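# Remove the curved wooden support from under the arch

## Task

Extract the curved wooden support from beneath the arch so that the arch is still upright afterwards and none of its blocks has shifted from its position. You may use one arm or several.

## Robot and tools

ROBOTS. There are four identical i2rt Big YAM arms: arm1, arm2, arm3 and arm4. Each has six revolute joints, a two-finger gripper and a wrist camera (armN_cam_wrist). Three fixed room cameras also exist: cam_back, cam_front and cam_top. The feet sit around the work area and all face its centre. Each foot's own +x is its facing direction. arm1 is at (0.650, -0.006, 0.794) facing -x. arm2 is at (0.000, 0.656, 0.746) facing -y. arm3 is at (-0.649, 0.006, 0.801) facing +x. arm4 is at (-0.003, -0.653, 0.754) facing +y. The table top under the arms is at z=0.720. Reach is roughly 1.0 m from the joint1 axis.

FRAME. Every pose uses one shared scene frame: origin on the floor, +z up, metres. The hand point lies between the finger pads, about 1 cm short of the tips. The fingers extend along the hand's +z axis and open along its y axis. Quaternions are written w first.

JOINTS (absolute radians, with done-tolerance): joint1_rad -2.879..2.879 (±0.045), yaw about the foot, positive counter-clockwise seen from above, 0 points along the foot's +x. joint2_rad 0..3.141 (±0.14), shoulder, 0 has the upper arm pointing back, increasing raises it then swings it forward. joint3_rad 0..3.019 (±0.09), elbow, 0 is fully folded, increasing opens it. joint4_rad -1.692..1.57 (±0.055), wrist pitch, positive tips fingers up. joint5_rad -1.57..1.57 (±0.03), sideways wrist swing, positive to the arm's right. joint6_rad -2.094..2.094 (±0.035), roll, positive clockwise viewed from behind. gripper_m 0..0.093 (±0.003), absolute fingertip gap in metres.

move. Arguments are arm1..arm4 and cameras. Each arm key holds a separate object for that arm only; arms left out get nothing new but may keep pushing toward earlier targets. Inside an arm object: "joints" is a dictionary of absolute joint targets by name (radians, gripper in metres). "target" is a list of 7 numbers [x, y, z, qw, qx, qy, qz]: an absolute hand pose in the scene frame, in the same form as the printed "hand" line. The hand travels in a straight line toward it starting from its current hand_target. When target is used, joints may contain only gripper_m. "speed" (0.002 to 0.5 m/s, default 0.25; rotation capped at twice that figure in rad/s) is valid only together with target. "min_time_s" (0.1 to 8 s) sets a minimum duration for that arm's joint motions. cameras is a list of names or ["all"]; [] shows none. Any unknown key makes the call invalid; an out-of-range number gets it refused, and after a refusal the remaining move, wait and finished_scene calls of that reply are skipped. All motions in one action begin together; all hand paths finish together, paced by the slowest, lasting 0.5 to 10 s, with no action over 15 s. Each step the commanded pose is limited to 100 mm and 20 degrees from the measured hand. Paths ignore obstacles and other arms. Expect lag, drift, overshoot near full extension, and final errors of a centimetre or more. Joint-space moves between distant postures can sweep widely.

RESULTS. Each robot shows joint_positions, joint velocities ("within noise" when still), joint torques (arm joints only, N m, positive toward larger angle, gravity included, joints 3 and 4 wrap at ±28), hand, hand_target, joint_status, hand_status and on_its_own. The "move" line gives done or the worst status per commanded arm. Robots under "as last shown" were not commanded and show repeated values. "pictures" lists image order; images may lag the state slightly. Status words: off_target (stopped short, maybe still pushing); time_out (arm couldn't finish; it keeps a nearby target and may resume; send the reported position to relax it); "joint command not followed" / "pose unreachable" / not_followed (a self- or arm-collision check blocked it; it may keep retrying until given new targets); limit_stop_at_motor_heat. "held at" in on_its_own is a target, not a reading. A move with no action returns full state, all images and the scene number.

GRIPPER. When clamped on a rigid part the reading is up to 0.005 m below its width (some read up to 0.002 m above). Closed empty it reads 0.000-0.003. Contact begins lightly; roughly 0.005 m below the touch reading it squeezes at full force (about 50-64 N per pad). Open well above the reading to release.

wait: seconds 0 to 10, optional cameras; nothing new is commanded. zoom_image: camera plus region [x0, y0, x1, y1] in pixels (at most 504 by 504), only for a camera in the latest images. finished_scene: scene = current scene number; make it the last call of the reply, and only once the arch stands unaided with the support removed.

CAMERAS. OpenCV-style calibration is provided (fisheye wrist cameras, 672x504; pinhole-radial room cameras). Room cameras are accurate to about 7.5 mm near image centre; wrist camera poses depend on joint readings.

AVOID. Knocking anything out of the work area or letting it fall; robots pressing hard on each other (including closing one gripper on another's fingers); hard hits, slams, very hard pushes; releasing parts while moving. The arm does not stop on contact and keeps pushing. Long holding, stretched poses or unreachable targets heat motors: MOTOR HOT appears from 85 °C, and at 100 °C the arm goes limp for 30-60 s or more. The simulation keeps running while you think, holding the last command. Loose objects may occasionally get a brief nudge.

Each tool is called after "Call:" as name(argument=value, ...), one argument or row to a line, values as JSON.

## Session

Call:
move(
)

Scene clock: 0.00 s.
Joint torques (N m): no reading
Motor temperatures (°C): arm1=[38 34 37 30 33 32 34] | arm2=[37 32 31 34 36 30 31] | arm3=[30 39 35 33 32 33 37] | arm4=[33 33 32 36 36 28 38]
Heat: arm1: hottest joint1_rad 38 °C; arm2: hottest joint1_rad 37 °C; arm3: hottest joint2_rad 39 °C; arm4: hottest gripper 38 °C.
Joint velocities: within noise
arm1.joint_positions: joint1_rad=-0.338 joint2_rad=+0.579 joint3_rad=+1.357 joint4_rad=-1.551 joint5_rad=-0.092 joint6_rad=+0.681 gripper_m=+0.09396
arm1.joint_status: not commanded
arm1.hand: x=+0.4682 y=+0.0429 z=+1.2854 quat_wxyz=(+0.101, +0.807, -0.442, -0.380) (m; scene frame)
arm1.hand_target: x=+0.4697 y=+0.0423 z=+1.2939 quat_wxyz=(+0.102, +0.803, -0.439, -0.390) (m; scene frame)
arm1.hand_status: not commanded
arm2.joint_positions: joint1_rad=-0.491 joint2_rad=+0.571 joint3_rad=+1.396 joint4_rad=-1.145 joint5_rad=+0.158 joint6_rad=+0.378 gripper_m=+0.09396
arm2.joint_status: not commanded
arm2.hand: x=-0.1424 y=+0.4717 z=+1.3418 quat_wxyz=(-0.330, -0.780, -0.216, +0.486) (m; scene frame)
arm2.hand_target: x=-0.1404 y=+0.4751 z=+1.3501 quat_wxyz=(-0.336, -0.774, -0.213, +0.492) (m; scene frame)
arm2.hand_status: not commanded
arm3.joint_positions: joint1_rad=-0.617 joint2_rad=+0.648 joint3_rad=+1.424 joint4_rad=-1.441 joint5_rad=-0.053 joint6_rad=+0.679 gripper_m=+0.09396
arm3.joint_status: not commanded
arm3.hand: x=-0.4492 y=-0.1083 z=+1.3285 quat_wxyz=(-0.435, -0.518, -0.735, -0.041) (m; scene frame)
arm3.hand_target: x=-0.4509 y=-0.1071 z=+1.3401 quat_wxyz=(-0.447, -0.514, -0.731, -0.042) (m; scene frame)
arm3.hand_status: not commanded
arm4.joint_positions: joint1_rad=-0.377 joint2_rad=+0.615 joint3_rad=+1.493 joint4_rad=-1.274 joint5_rad=+0.157 joint6_rad=-0.616 gripper_m=+0.09396
arm4.joint_status: not commanded
arm4.hand: x=+0.0978 y=-0.4603 z=+1.3602 quat_wxyz=(-0.554, +0.623, -0.545, -0.090) (m; scene frame)
arm4.hand_target: x=+0.0963 y=-0.4637 z=+1.3683 quat_wxyz=(-0.562, +0.618, -0.542, -0.093) (m; scene frame)
arm4.hand_status: not commanded
pictures: arm1_cam_wrist, arm2_cam_wrist, arm3_cam_wrist, arm4_cam_wrist, cam_back, cam_front, cam_top

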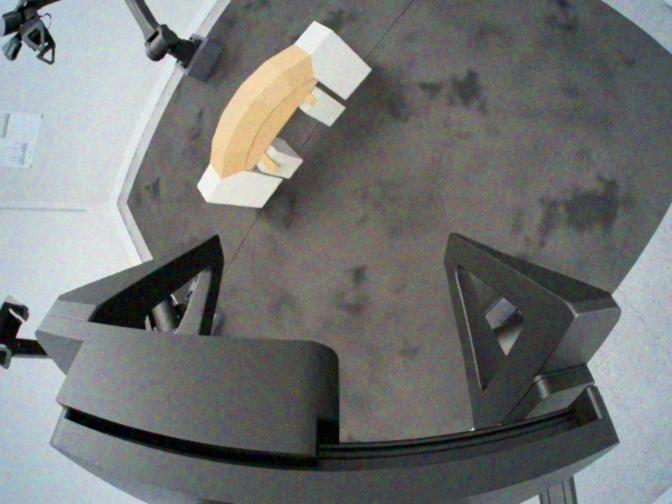

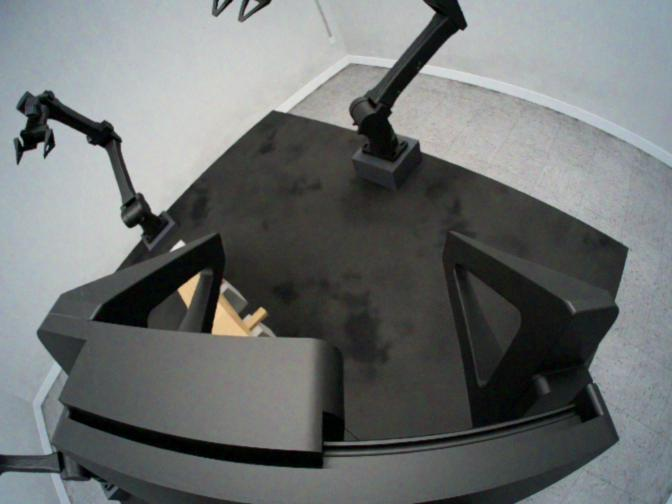

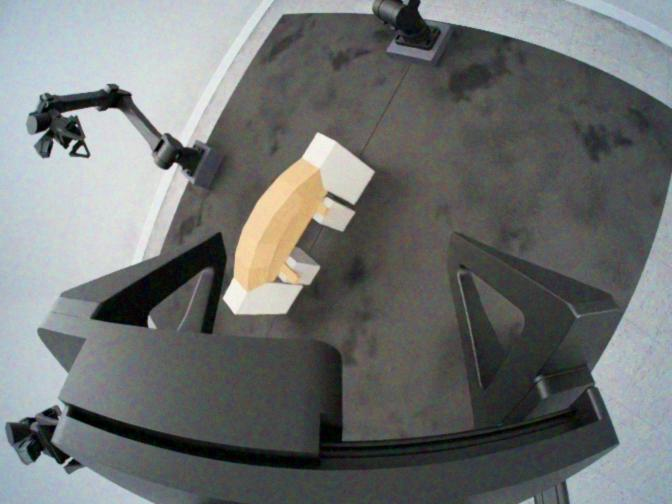

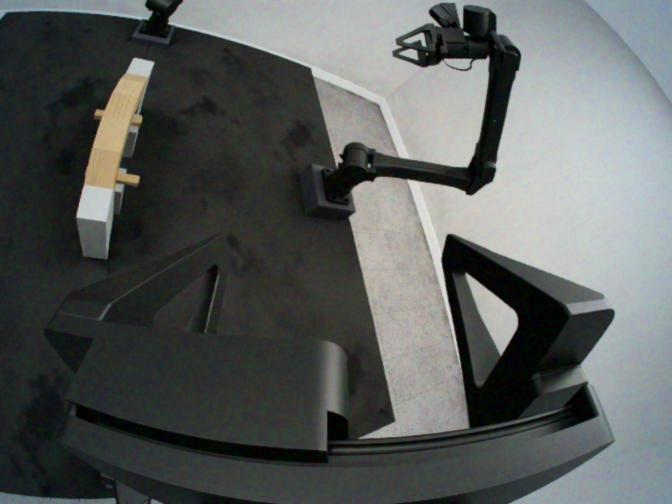

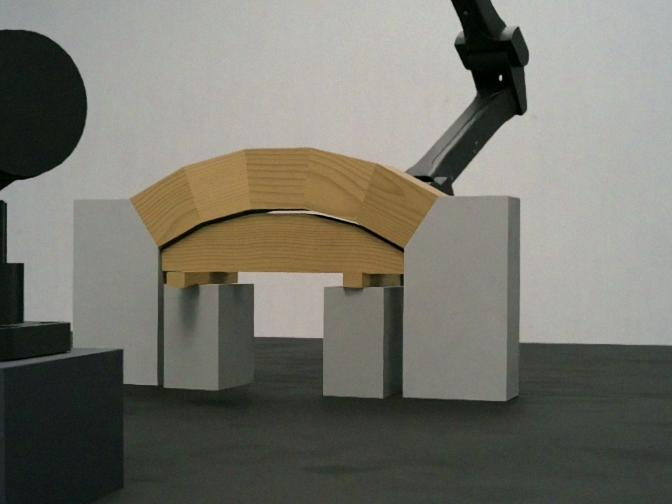

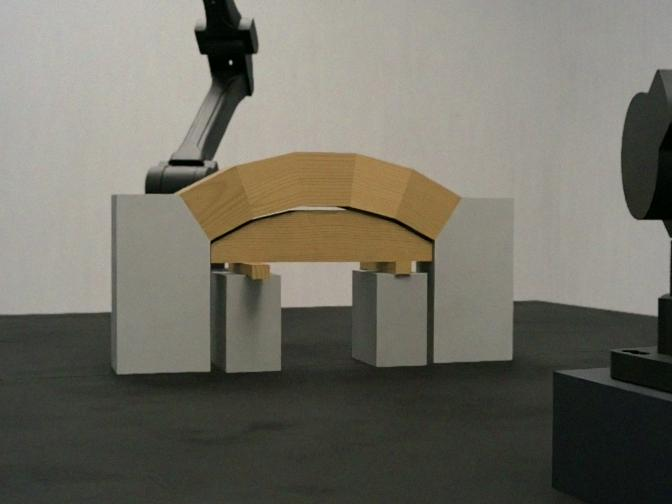

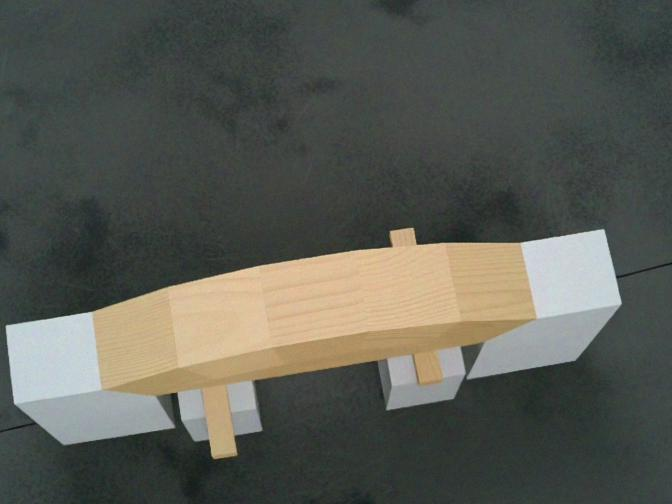

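Call:
zoom_image(
  camera="cam_front",
  region=[90, 130, 530, 390],
)

Call:
zoom_image(
  camera="cam_back",
  region=[60, 130, 540, 420],
)

Call:
zoom_image(
  camera="cam_top",
  region=[150, 200, 550, 480],
)

Call:
zoom_image(
  camera="arm4_cam_wrist",
  region=[60, 40, 180, 280],
)

Call:
zoom_image(
  camera="arm3_cam_wrist",
  region=[210, 120, 390, 330],
)

Scaled by 1.145 from the camera's 672x504 image, which has a finer 960x720 frame.

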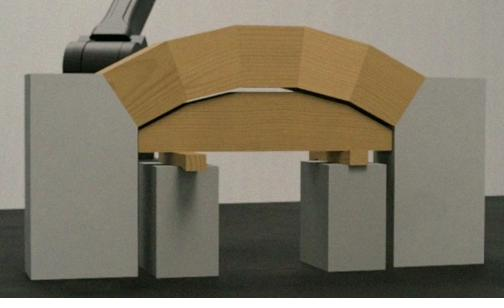

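Scaled by 1.050 from the camera's 672x504 image, which has a finer 960x720 frame.

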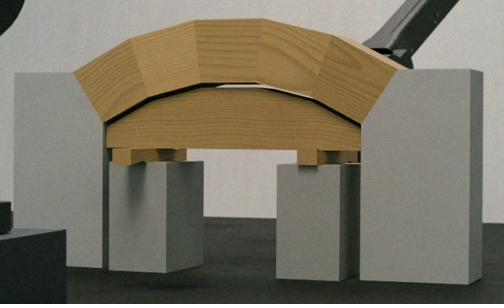

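Scaled by 1.260 from the camera's 672x504 image, which has a finer 960x720 frame.

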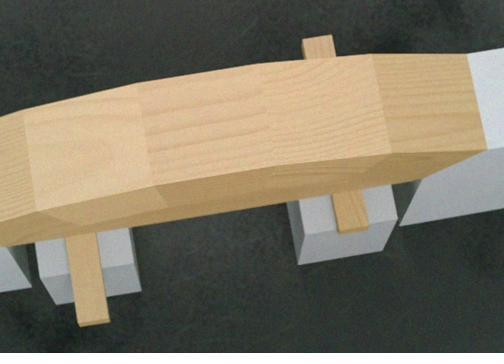

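Scaled by 2.100 from the camera's 672x504 image, which has a finer 960x720 frame.

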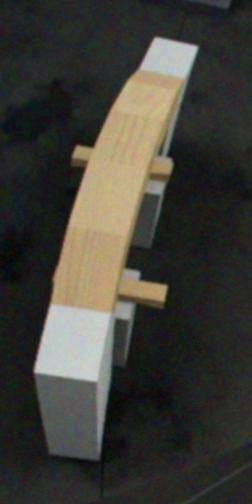

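Scaled by 2.400 from the camera's 672x504 image, which has a finer 960x720 frame.

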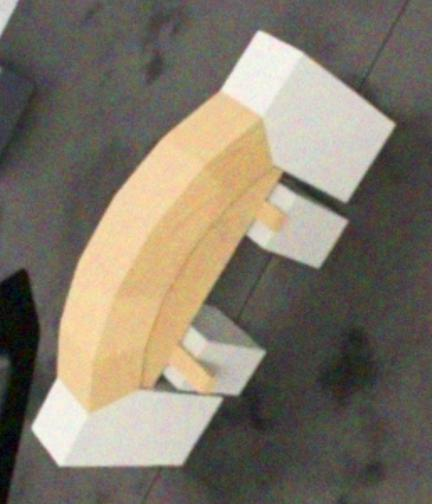

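Call:
move(
  arm3={"target": [-0.25, 0.0, 1.0, 0.5, 0, 0.866, 0]},
  arm1={"target": [0.25, 0.0, 1.0, 0, -0.866, 0, 0.5]},
  cameras=["arm1_cam_wrist", "arm3_cam_wrist"],
)

Scene clock: 7.23 s.
Joint torques (N m): arm1=[0.56 -1.14 6.97 3.36 -0.13 -0.24] | arm2=[1.2 3.72 9.54 2.45 0.1 -0.04] | arm3=[0.26 -2.2 11.08 2.18 -0.02 -0.04] | arm4=[-1.14 4.42 8.24 2.3 0.07 0.11]
Motor temperatures (°C): arm1=[38 34 38 30 33 32 34] | arm2=[36 32 32 34 36 30 31] | arm3=[30 39 37 33 32 33 37] | arm4=[33 33 33 36 36 28 38]
Heat: arm1: hottest joint1_rad 38 °C; arm2: hottest joint1_rad 36 °C; arm3: hottest joint2_rad 39 °C; arm4: hottest gripper 38 °C.
move: arm1 off_target; arm3 done
Joint velocities: within noise
arm1.joint_positions: joint1_rad=-0.020 joint2_rad=+0.853 joint3_rad=+0.523 joint4_rad=-0.192 joint5_rad=-0.030 joint6_rad=+0.002 gripper_m=+0.09396
arm1.joint_status: not commanded
arm1.hand: x=+0.2513 y=+0.0054 z=+1.0090 quat_wxyz=(-0.002, +0.865, -0.011, -0.503) (m; scene frame)
arm1.hand_target: x=+0.2504 y=+0.0000 z=+1.0000 quat_wxyz=(+0.000, +0.866, +0.000, -0.500) (m; scene frame)
arm1.hand_status: off_target (0.011 m and 1.3 deg from the pose sent, 0.362 m and 54.6 deg at the start)
arm2, arm4: as last shown
arm3.joint_positions: joint1_rad=-0.076 joint2_rad=+0.843 joint3_rad=+0.490 joint4_rad=-0.171 joint5_rad=-0.026 joint6_rad=+0.002 gripper_m=+0.09396
arm3.joint_status: not commanded
arm3.hand: x=-0.2542 y=-0.0037 z=+1.0002 quat_wxyz=(-0.496, -0.009, -0.868, +0.001) (m; scene frame)
arm3.hand_target: x=-0.2502 y=+0.0000 z=+1.0001 quat_wxyz=(-0.500, +0.000, -0.866, +0.000) (m; scene frame)
arm3.hand_status: done (0.006 m and 1.1 deg from the pose sent, 0.399 m and 62.6 deg at the start)
pictures: arm1_cam_wrist, arm3_cam_wrist
camera_calibration:
arm1_cam_wrist: T_world_to_cam=[[0.0323162, 0.999477, -0.000983606, -0.0136805], [0.907181, -0.029745, -0.419688, 0.198773], [-0.419498, 0.0126704, -0.907668, 1.14898], [0, 0, 0, 1]] pos_world=[0.302113, 0.00502779, 1.1263]
arm3_cam_wrist: T_world_to_cam=[[-0.00696752, -0.999796, -0.0189625, 0.0144137], [-0.927192, 0.0135615, -0.374342, 0.140744], [0.374523, 0.0149736, -0.927097, 1.15031], [0, 0, 0, 1]] pos_world=[-0.300222, -0.00472232, 1.11941]

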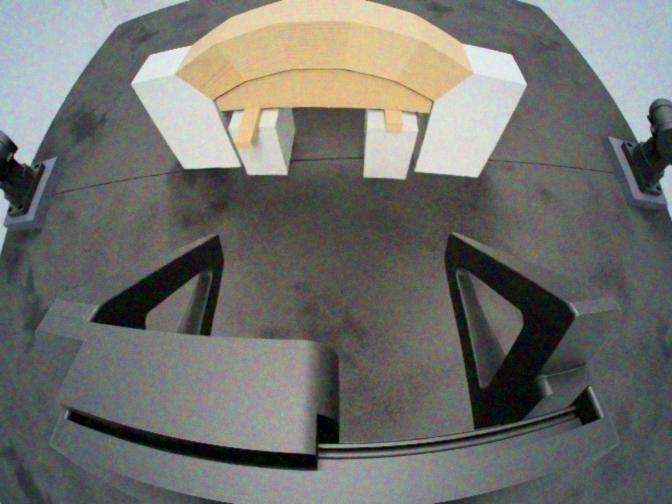

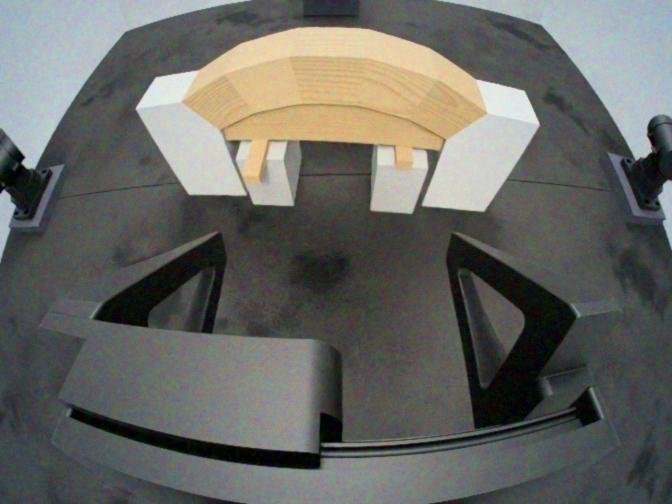

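Call:
zoom_image(
  camera="arm1_cam_wrist",
  region=[200, 50, 460, 190],
)

Call:
zoom_image(
  camera="arm3_cam_wrist",
  region=[200, 80, 460, 220],
)

Call:
move(
  arm3={"target": [-0.25, 0.0, 0.84, 0.7071, 0, 0.7071, 0]},
  arm1={"target": [0.25, 0.0, 0.84, 0, -0.7071, 0, 0.7071]},
  cameras=["arm1_cam_wrist", "arm3_cam_wrist", "cam_front", "cam_back"],
)

Call:
zoom_image(
  camera="arm1_cam_wrist",
  region=[170, 100, 500, 300],
)

Call:
zoom_image(
  camera="arm3_cam_wrist",
  region=[170, 100, 500, 300],
)

Scaled by 1.938 from the camera's 672x504 image, which has a finer 960x720 frame.

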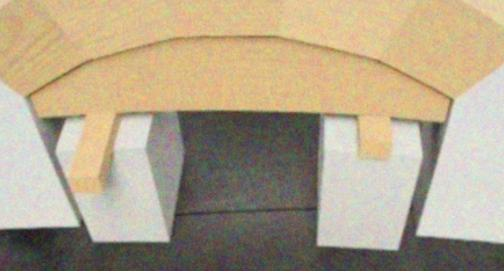

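Scaled by 1.938 from the camera's 672x504 image, which has a finer 960x720 frame.

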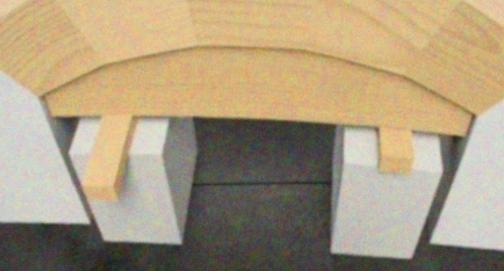

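Scene clock: 9.70 s.
Joint torques (N m): arm1=[0.91 -6.3 0.44 3.59 -0.04 -0.07] | arm2=[1.14 3.9 9.55 2.43 0.09 0] | arm3=[0.62 -7.41 0.77 2.29 0.01 0.1] | arm4=[-0.97 4.6 8.34 2.36 0.04 0.09]
Motor temperatures (°C): arm1=[38 34 38 30 33 32 34] | arm2=[36 32 32 34 36 29 31] | arm3=[30 39 38 33 32 33 37] | arm4=[33 33 33 36 36 28 38]
Heat: arm1: hottest joint1_rad 38 °C; arm2: hottest joint1_rad 36 °C; arm3: hottest joint2_rad 39 °C; arm4: hottest gripper 38 °C.
move: arm1 off_target; arm3 off_target
Joint velocities: within noise
arm1.joint_positions: joint1_rad=-0.019 joint2_rad=+1.920 joint3_rad=+0.188 joint4_rad=+1.561 joint5_rad=-0.031 joint6_rad=+0.002 gripper_m=+0.09396
arm1.joint_status: not commanded
arm1.hand: x=+0.2526 y=+0.0063 z=+0.8396 quat_wxyz=(-0.005, +0.764, -0.005, -0.645) (m; scene frame)
arm1.hand_target: x=+0.2498 y=+0.0001 z=+0.8407 quat_wxyz=(+0.001, +0.759, +0.000, -0.651) (m; scene frame)
arm1.hand_status: off_target (0.007 m and 9.6 deg from the pose sent, 0.169 m and 29.7 deg at the start; a joint's target at an end of its range on 23 of 60 steps)
arm2, arm4: as last shown
arm3.joint_positions: joint1_rad=-0.076 joint2_rad=+1.908 joint3_rad=+0.184 joint4_rad=+1.535 joint5_rad=-0.026 joint6_rad=+0.002 gripper_m=+0.09396
arm3.joint_status: not commanded
arm3.hand: x=-0.2525 y=-0.0046 z=+0.8394 quat_wxyz=(-0.634, -0.005, -0.773, +0.004) (m; scene frame)
arm3.hand_target: x=-0.2497 y=+0.0000 z=+0.8408 quat_wxyz=(-0.640, +0.000, -0.768, -0.001) (m; scene frame)
arm3.hand_status: off_target (0.005 m and 11.3 deg from the pose sent, 0.160 m and 30.5 deg at the start; a joint's target at an end of its range on 25 of 60 steps)
pictures: arm1_cam_wrist, arm3_cam_wrist, cam_back, cam_front
camera_calibration:
arm1_cam_wrist: T_world_to_cam=[[0.0278172, 0.999604, 0.00423603, -0.0180365], [0.70817, -0.0167159, -0.705844, 0.41699], [-0.705494, 0.0226344, -0.708355, 0.900514], [0, 0, 0, 1]] pos_world=[0.340509, 0.00461715, 0.93229]
arm3_cam_wrist: T_world_to_cam=[[0.000749663, -0.999974, -0.00722308, 0.0025348], [-0.752311, 0.00419466, -0.658795, 0.364876], [0.658808, 0.00592788, -0.752288, 0.92565], [0, 0, 0, 1]] pos_world=[-0.335327, -0.00448294, 0.936752]

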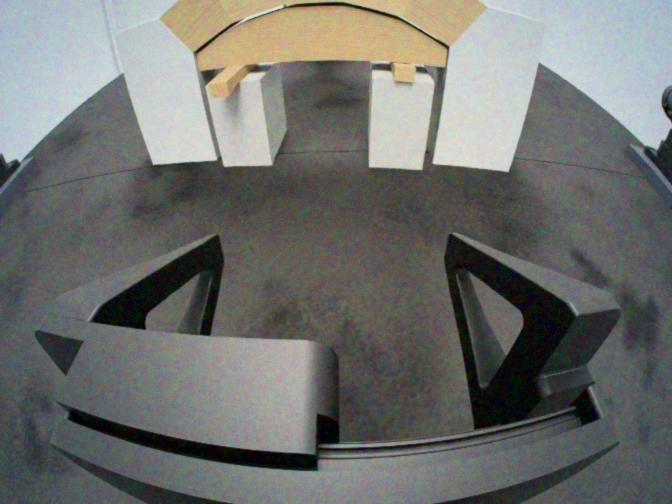

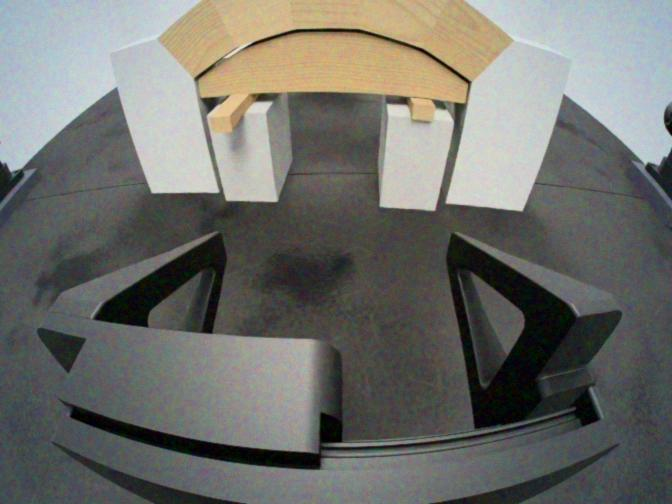

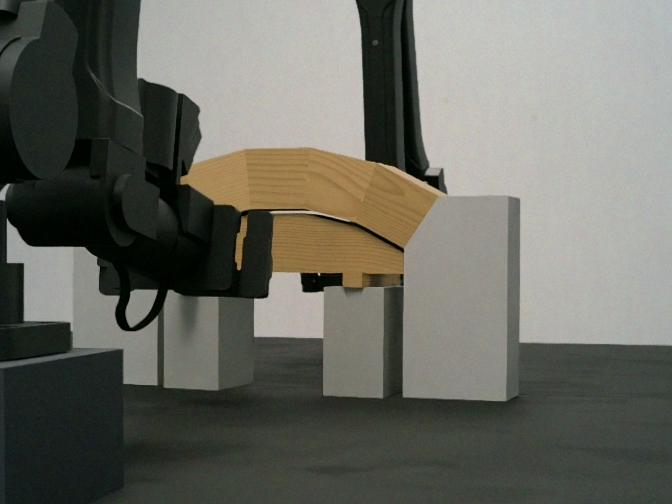

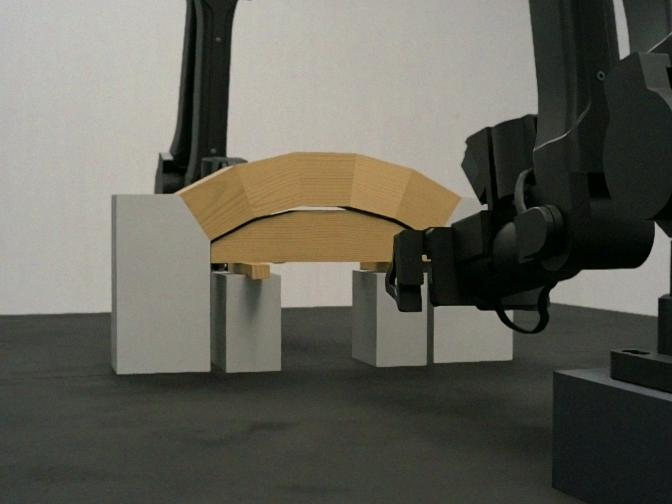

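Scaled by 1.527 from the camera's 672x504 image, which has a finer 960x720 frame.

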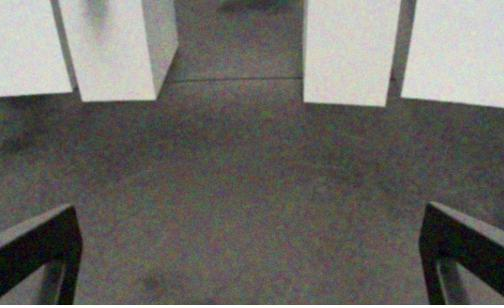

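Scaled by 1.527 from the camera's 672x504 image, which has a finer 960x720 frame.

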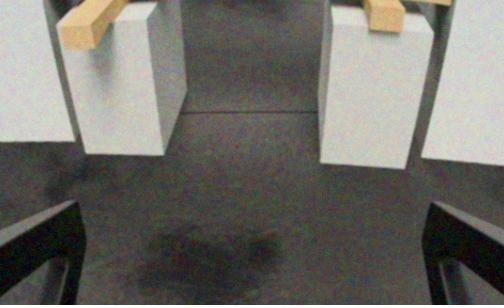

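Call:
zoom_image(
  camera="arm3_cam_wrist",
  region=[190, 0, 490, 140],
)

Call:
zoom_image(
  camera="arm1_cam_wrist",
  region=[190, 0, 490, 120],
)

Call:
zoom_image(
  camera="cam_front",
  region=[200, 150, 400, 300],
)

Call:
zoom_image(
  camera="cam_back",
  region=[240, 150, 440, 300],
)

Scaled by 1.680 from the camera's 672x504 image, which has a finer 960x720 frame.

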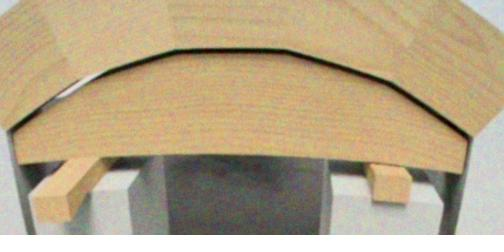

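Scaled by 1.680 from the camera's 672x504 image, which has a finer 960x720 frame.

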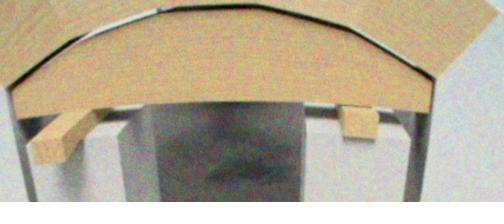

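Scaled by 2.520 from the camera's 672x504 image, which has a finer 960x720 frame.

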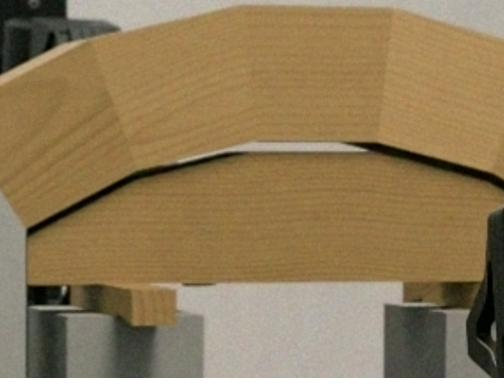

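Scaled by 2.520 from the camera's 672x504 image, which has a finer 960x720 frame.

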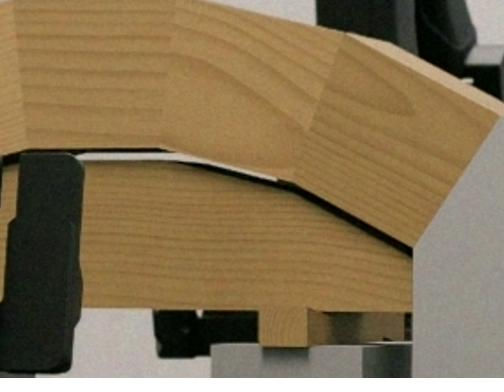

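Call:
move(
  arm3={"target": [-0.30, 0.0, 0.90, 0.5, 0, 0.866, 0]},
  arm1={"target": [0.30, 0.0, 0.90, 0, -0.866, 0, 0.5]},
  cameras=["cam_top", "arm1_cam_wrist", "arm3_cam_wrist"],
)

Call:
zoom_image(
  camera="cam_top",
  region=[340, 210, 500, 430],
)

Call:
zoom_image(
  camera="cam_top",
  region=[100, 300, 300, 480],
)

Call:
zoom_image(
  camera="arm1_cam_wrist",
  region=[170, 30, 490, 250],
)

Call:
zoom_image(
  camera="arm3_cam_wrist",
  region=[170, 50, 490, 270],
)

Scene clock: 15.87 s.
Joint torques (N m): arm1=[0.26 -0.85 10.03 1.52 0.01 -0.23] | arm2=[1.2 3.9 9.48 2.47 0.1 -0.01] | arm3=[0.03 -2.37 13.39 0.9 0.1 -0.04] | arm4=[-1.14 4.42 8.16 2.29 0.08 0.06]
Motor temperatures (°C): arm1=[38 34 38 30 32 32 34] | arm2=[36 32 33 34 35 29 30] | arm3=[30 39 38 33 32 33 37] | arm4=[33 33 33 36 36 28 38]
Heat: arm1: hottest joint1_rad 38 °C; arm2: hottest joint1_rad 36 °C; arm3: hottest joint2_rad 39 °C; arm4: hottest gripper 38 °C.
move: arm1 off_target; arm3 off_target
Joint velocities: within noise
arm1.joint_positions: joint1_rad=-0.019 joint2_rad=+0.894 joint3_rad=+0.168 joint4_rad=+0.161 joint5_rad=-0.037 joint6_rad=+0.000 gripper_m=+0.09396
arm1.joint_status: not commanded
arm1.hand: x=+0.3182 y=+0.0021 z=+0.8776 quat_wxyz=(+0.002, +0.875, -0.009, -0.484) (m; scene frame)
arm1.hand_target: x=+0.3016 y=+0.0000 z=+0.9006 quat_wxyz=(+0.000, +0.866, +0.000, -0.500) (m; scene frame)
arm1.hand_status: off_target (0.029 m and 2.3 deg from the pose sent, 0.077 m and 20.4 deg at the start)
arm2, arm4: as last shown
arm3.joint_positions: joint1_rad=-0.076 joint2_rad=+0.897 joint3_rad=+0.151 joint4_rad=+0.185 joint5_rad=-0.032 joint6_rad=+0.000 gripper_m=+0.09396
arm3.joint_status: not commanded
arm3.hand: x=-0.3198 y=-0.0009 z=+0.8760 quat_wxyz=(-0.480, -0.007, -0.877, -0.002) (m; scene frame)
arm3.hand_target: x=-0.3017 y=+0.0000 z=+0.9006 quat_wxyz=(-0.500, +0.000, -0.866, +0.000) (m; scene frame)
arm3.hand_status: off_target (0.031 m and 2.7 deg from the pose sent, 0.077 m and 18.8 deg at the start)
pictures: arm1_cam_wrist, arm3_cam_wrist, cam_top
camera_calibration:
arm1_cam_wrist: T_world_to_cam=[[0.0251889, 0.999676, -0.00360023, -0.00802619], [0.924439, -0.0246636, -0.380531, 0.043005], [-0.380497, 0.00625696, -0.924761, 1.06044], [0, 0, 0, 1]] pos_world=[0.363939, 0.00244916, 0.996985]
arm3_cam_wrist: T_world_to_cam=[[-0.00139157, -0.999761, -0.021822, 0.0186263], [-0.94045, 0.00872634, -0.33982, -0.00110534], [0.339929, 0.0200496, -0.940237, 1.0602], [0, 0, 0, 1]] pos_world=[-0.361408, -0.00262511, 0.996873]

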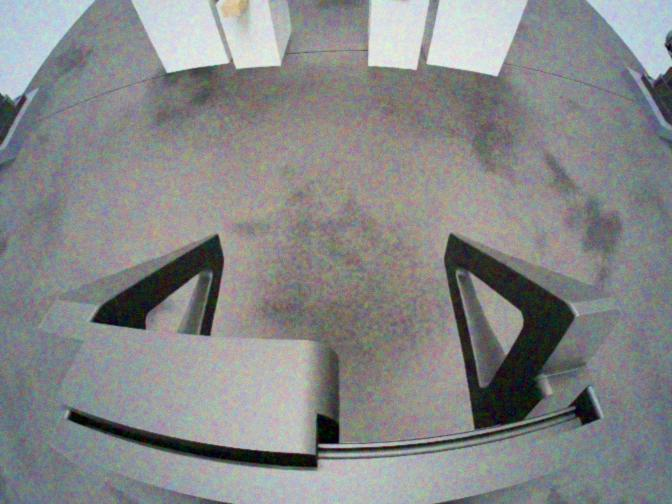

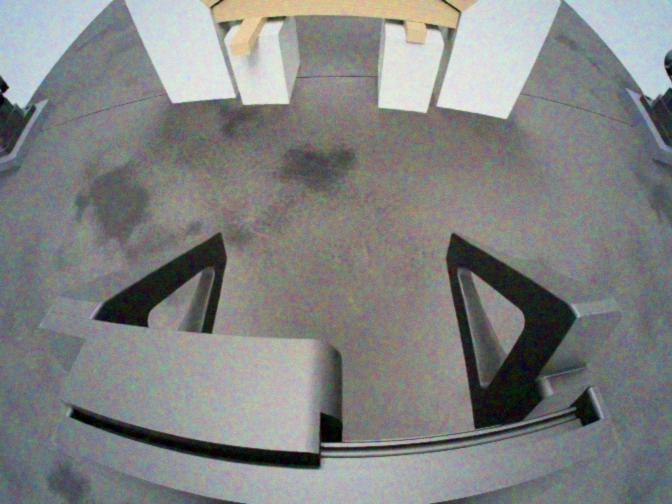

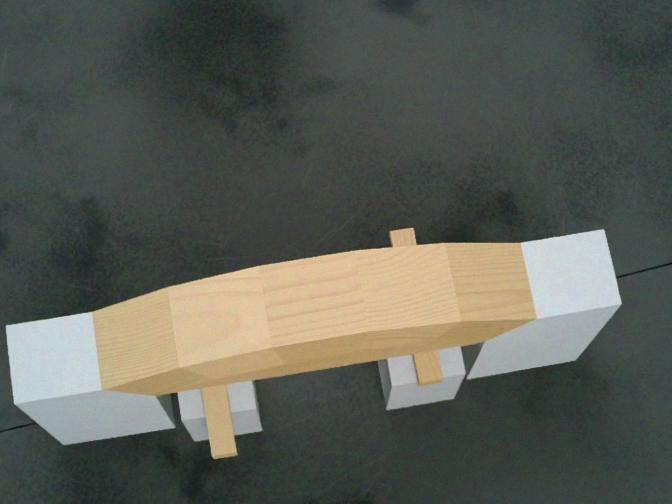

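Scaled by 2.291 from the camera's 672x504 image, which has a finer 960x720 frame.

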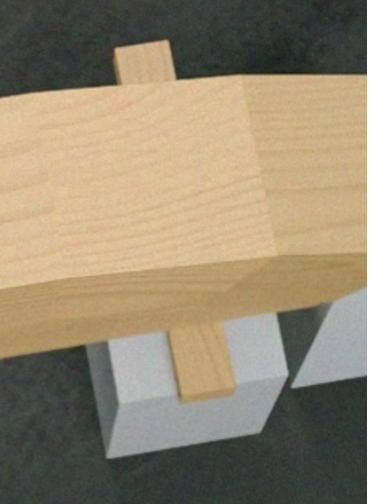

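Scaled by 2.520 from the camera's 672x504 image, which has a finer 960x720 frame.

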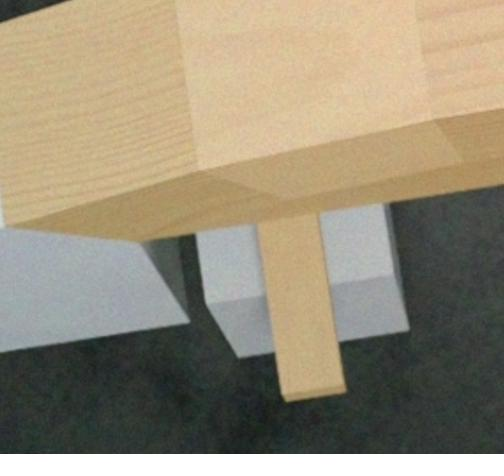

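Scaled by 1.575 from the camera's 672x504 image, which has a finer 960x720 frame.

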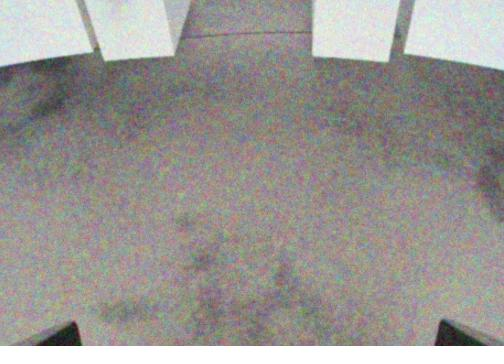

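Scaled by 1.575 from the camera's 672x504 image, which has a finer 960x720 frame.

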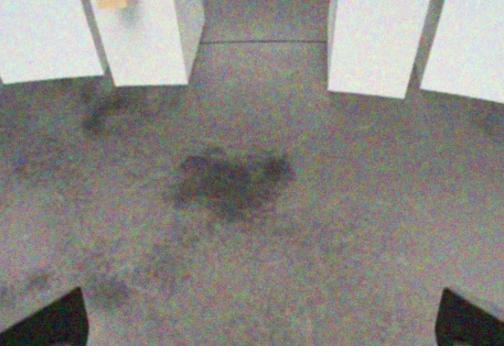

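Call:
move(
  arm1={"target": [0.15, -0.012, 0.86, 0.0284, -0.7065, 0.0284, 0.7065], "joints": {"gripper_m": 0.06}},
  arm3={"target": [-0.25, 0.018, 0.88, 0.7065, 0.0284, 0.7065, -0.0284]},
  cameras=["cam_top", "cam_front", "cam_back", "arm1_cam_wrist", "arm3_cam_wrist"],
)

Scene clock: 19.77 s.
Joint torques (N m): arm1=[0.67 -8.64 2.61 3.52 0.11 -0.18] | arm2=[1.08 3.72 9.55 2.43 0.11 -0.02] | arm3=[0.62 -6.71 2.1 2.25 0.29 0.1] | arm4=[-1.08 3.96 8.29 2.26 0.07 0.06]
Motor temperatures (°C): arm1=[38 34 38 31 32 32 34] | arm2=[36 32 33 34 35 29 30] | arm3=[30 39 39 33 32 33 37] | arm4=[33 33 33 36 36 28 38]
Heat: arm1: hottest joint1_rad 38 °C; arm2: hottest joint1_rad 36 °C; arm3: hottest joint2_rad 39 °C; arm4: hottest gripper 38 °C.
move: arm1 done; arm3 off_target
Joint velocities: within noise
arm1.joint_positions: joint1_rad=+0.071 joint2_rad=+1.972 joint3_rad=+0.443 joint4_rad=+1.507 joint5_rad=+0.137 joint6_rad=+0.017 gripper_m=+0.06011
arm1.joint_status: all done
arm1.hand: x=+0.1553 y=-0.0050 z=+0.8619 quat_wxyz=(-0.030, +0.712, -0.035, -0.701) (m; scene frame)
arm1.hand_target: x=+0.1502 y=-0.0121 z=+0.8599 quat_wxyz=(-0.028, +0.707, -0.028, -0.706) (m; scene frame)
arm1.hand_status: done (0.009 m and 1.2 deg from the pose sent, 0.170 m and 32.4 deg at the start)
arm2, arm4: as last shown
arm3.joint_positions: joint1_rad=+0.069 joint2_rad=+1.794 joint3_rad=+0.164 joint4_rad=+1.535 joint5_rad=+0.198 joint6_rad=+0.022 gripper_m=+0.09396
arm3.joint_status: not commanded
arm3.hand: x=-0.2543 y=+0.0138 z=+0.8781 quat_wxyz=(-0.670, -0.033, -0.741, +0.033) (m; scene frame)
arm3.hand_target: x=-0.2498 y=+0.0180 z=+0.8807 quat_wxyz=(-0.677, -0.031, -0.735, +0.029) (m; scene frame)
arm3.hand_status: off_target (0.006 m and 5.8 deg from the pose sent, 0.072 m and 32.8 deg at the start; a joint's target at an end of its range on 28 of 62 steps)
pictures: arm1_cam_wrist, arm3_cam_wrist, cam_back, cam_front, cam_top
camera_calibration:
arm1_cam_wrist: T_world_to_cam=[[0.105601, 0.994393, -0.00560145, -0.00764037], [0.590331, -0.0672219, -0.804357, 0.604474], [-0.800224, 0.081634, -0.59412, 0.764549], [0, 0, 0, 1]] pos_world=[0.255777, -0.0141818, 0.940404]
arm3_cam_wrist: T_world_to_cam=[[-0.0785715, -0.996907, -0.0016016, -0.00391007], [-0.683356, 0.0550285, -0.728009, 0.466643], [0.725845, -0.0561063, -0.685566, 0.915182], [0, 0, 0, 1]] pos_world=[-0.345704, 0.0217708, 0.967132]

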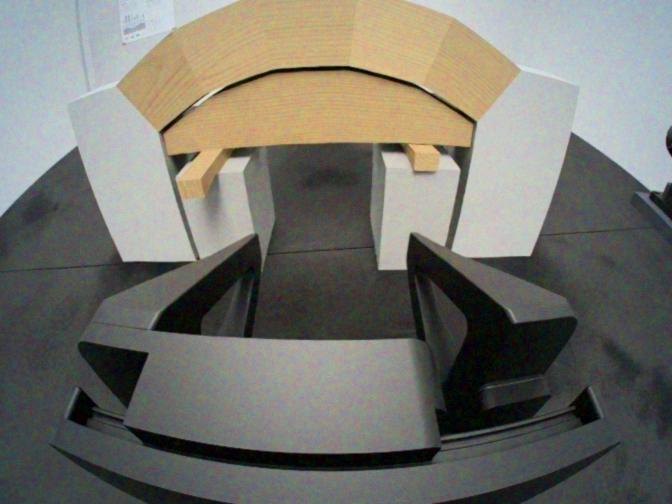

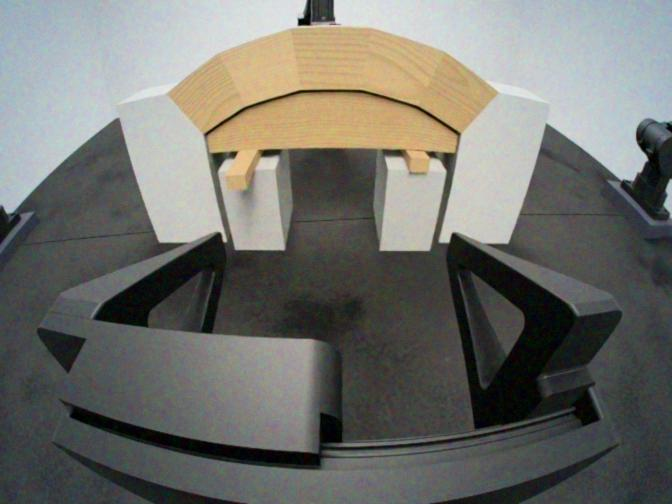

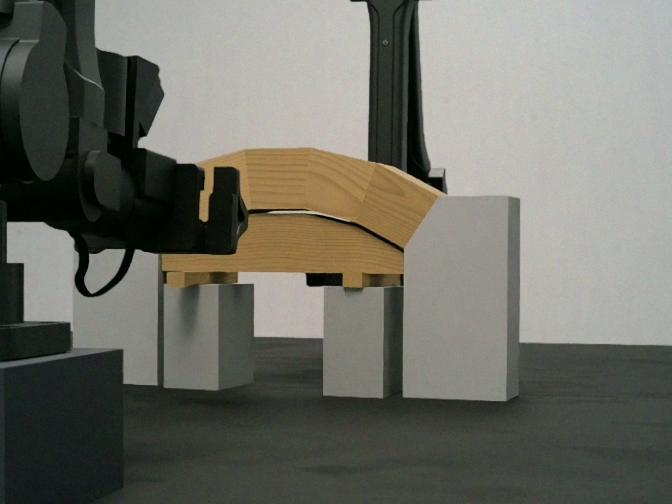

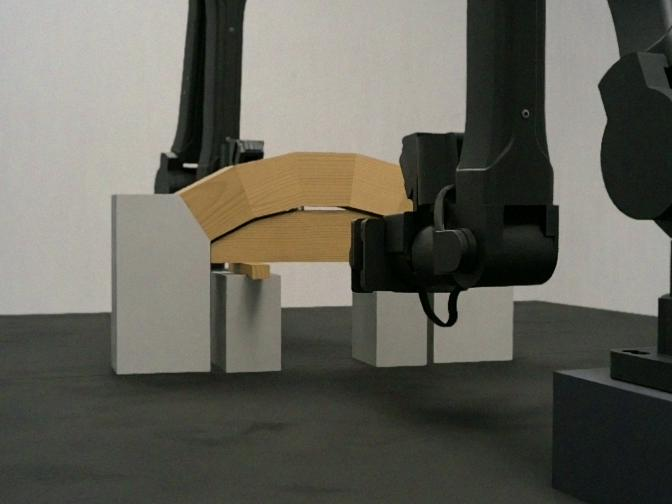

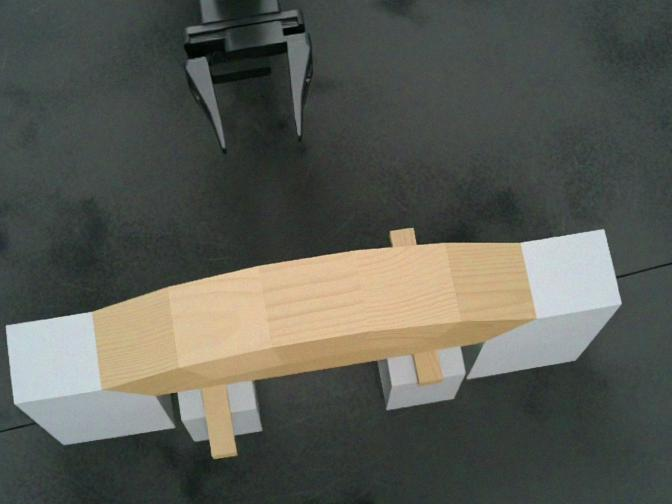

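Call:
zoom_image(
  camera="cam_back",
  region=[130, 130, 430, 310],
)

Call:
zoom_image(
  camera="cam_front",
  region=[200, 140, 500, 320],
)

Call:
zoom_image(
  camera="cam_top",
  region=[160, 0, 340, 180],
)

Call:
zoom_image(
  camera="arm1_cam_wrist",
  region=[100, 40, 560, 340],
)

Scaled by 1.680 from the camera's 672x504 image, which has a finer 960x720 frame.

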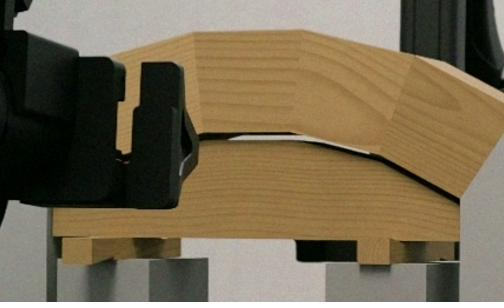

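Scaled by 1.680 from the camera's 672x504 image, which has a finer 960x720 frame.

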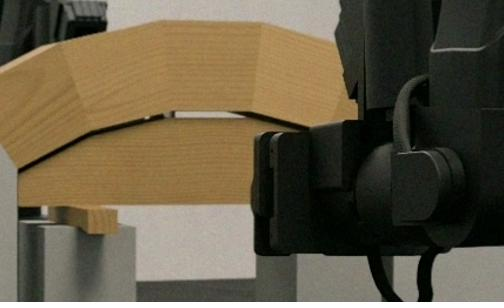

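Scaled by 2.800 from the camera's 672x504 image, which has a finer 960x720 frame.

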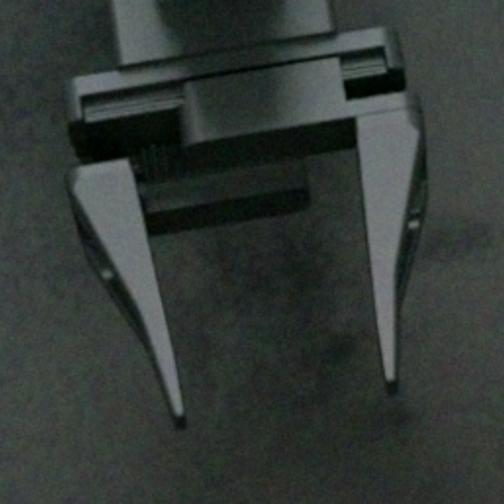

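Scaled by 1.096 from the camera's 672x504 image, which has a finer 960x720 frame.

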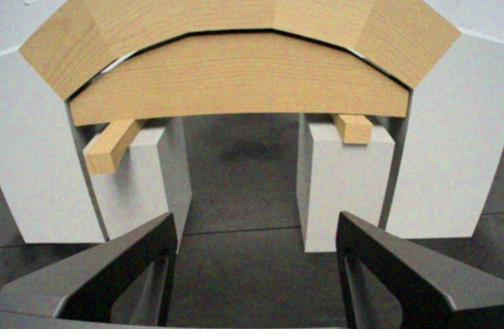

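Call:
move(
  arm1={"target": [0.05, -0.017, 0.865, 0.0284, -0.7065, 0.0284, 0.7065], "speed": 0.1},
  cameras=["cam_top", "cam_front", "arm1_cam_wrist"],
)

Call:
zoom_image(
  camera="cam_front",
  region=[200, 140, 500, 320],
)

Scene clock: 24.30 s.
Joint torques (N m): arm1=[0.5 -11.46 5.03 1.66 0.02 -0.19] | arm2=[1.08 3.72 9.52 2.48 0.1 -0.03] | arm3=[0.67 -6.65 2.11 2.32 0.28 0.09] | arm4=[-0.85 4.31 8.24 2.26 0.04 0.07]
Motor temperatures (°C): arm1=[37 34 38 31 32 31 33] | arm2=[36 32 33 34 35 29 30] | arm3=[30 39 38 33 32 32 37] | arm4=[33 33 34 36 35 28 38]
Heat: arm1: hottest joint3_rad 38 °C; arm2: hottest joint1_rad 36 °C; arm3: hottest joint2_rad 39 °C; arm4: hottest gripper 38 °C.
move: arm1 off_target
Joint velocities: within noise
arm1.joint_positions: joint1_rad=+0.071 joint2_rad=+2.006 joint3_rad=+0.704 joint4_rad=+1.316 joint5_rad=+0.137 joint6_rad=+0.017 gripper_m=+0.06011
arm1.joint_status: not commanded
arm1.hand: x=+0.0595 y=-0.0095 z=+0.8766 quat_wxyz=(-0.029, +0.700, -0.036, -0.713) (m; scene frame)
arm1.hand_target: x=+0.0508 y=-0.0171 z=+0.8652 quat_wxyz=(-0.028, +0.706, -0.028, -0.707) (m; scene frame)
arm1.hand_status: off_target (0.017 m and 1.4 deg from the pose sent, 0.106 m and 1.2 deg at the start)
arm2, arm3, arm4: as last shown
pictures: arm1_cam_wrist, cam_front, cam_top
camera_calibration:
arm1_cam_wrist: T_world_to_cam=[[0.105056, 0.994412, -0.0104148, 0.0112052], [0.562181, -0.0680248, -0.824212, 0.691584], [-0.820315, 0.0807337, -0.566185, 0.673606], [0, 0, 0, 1]] pos_world=[0.162597, -0.0184804, 0.951515]

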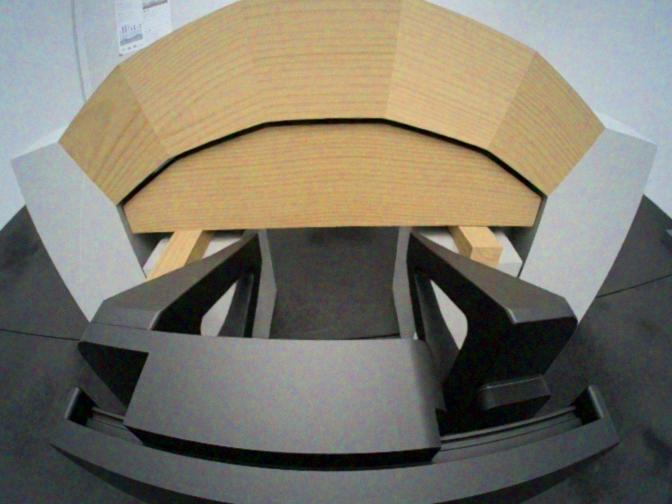

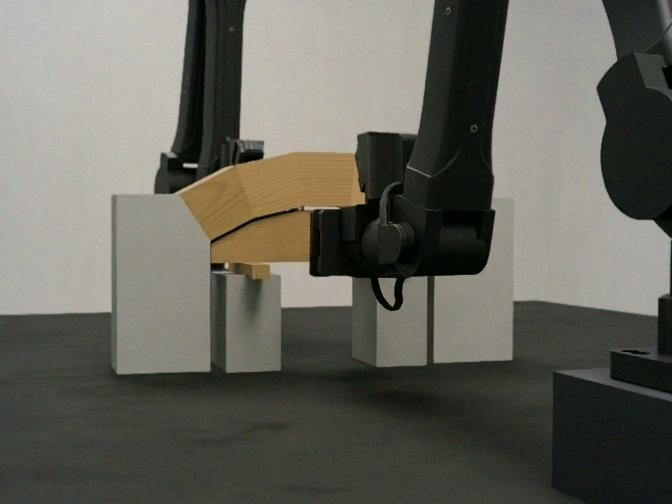

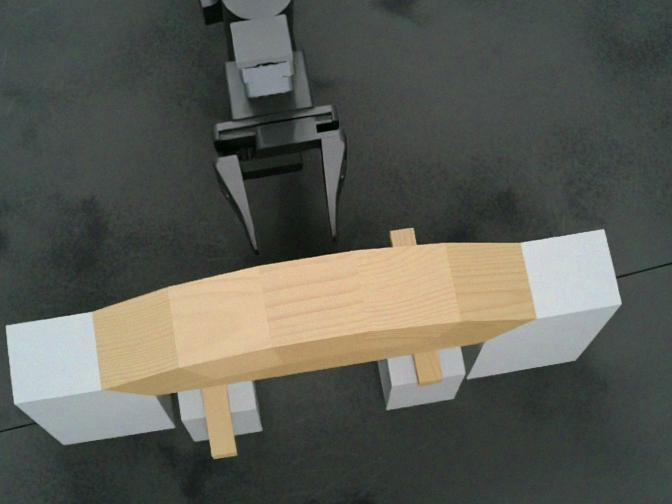

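Scaled by 1.680 from the camera's 672x504 image, which has a finer 960x720 frame.

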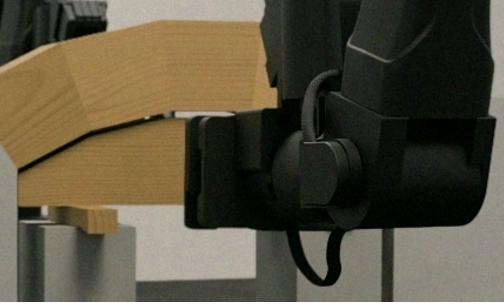

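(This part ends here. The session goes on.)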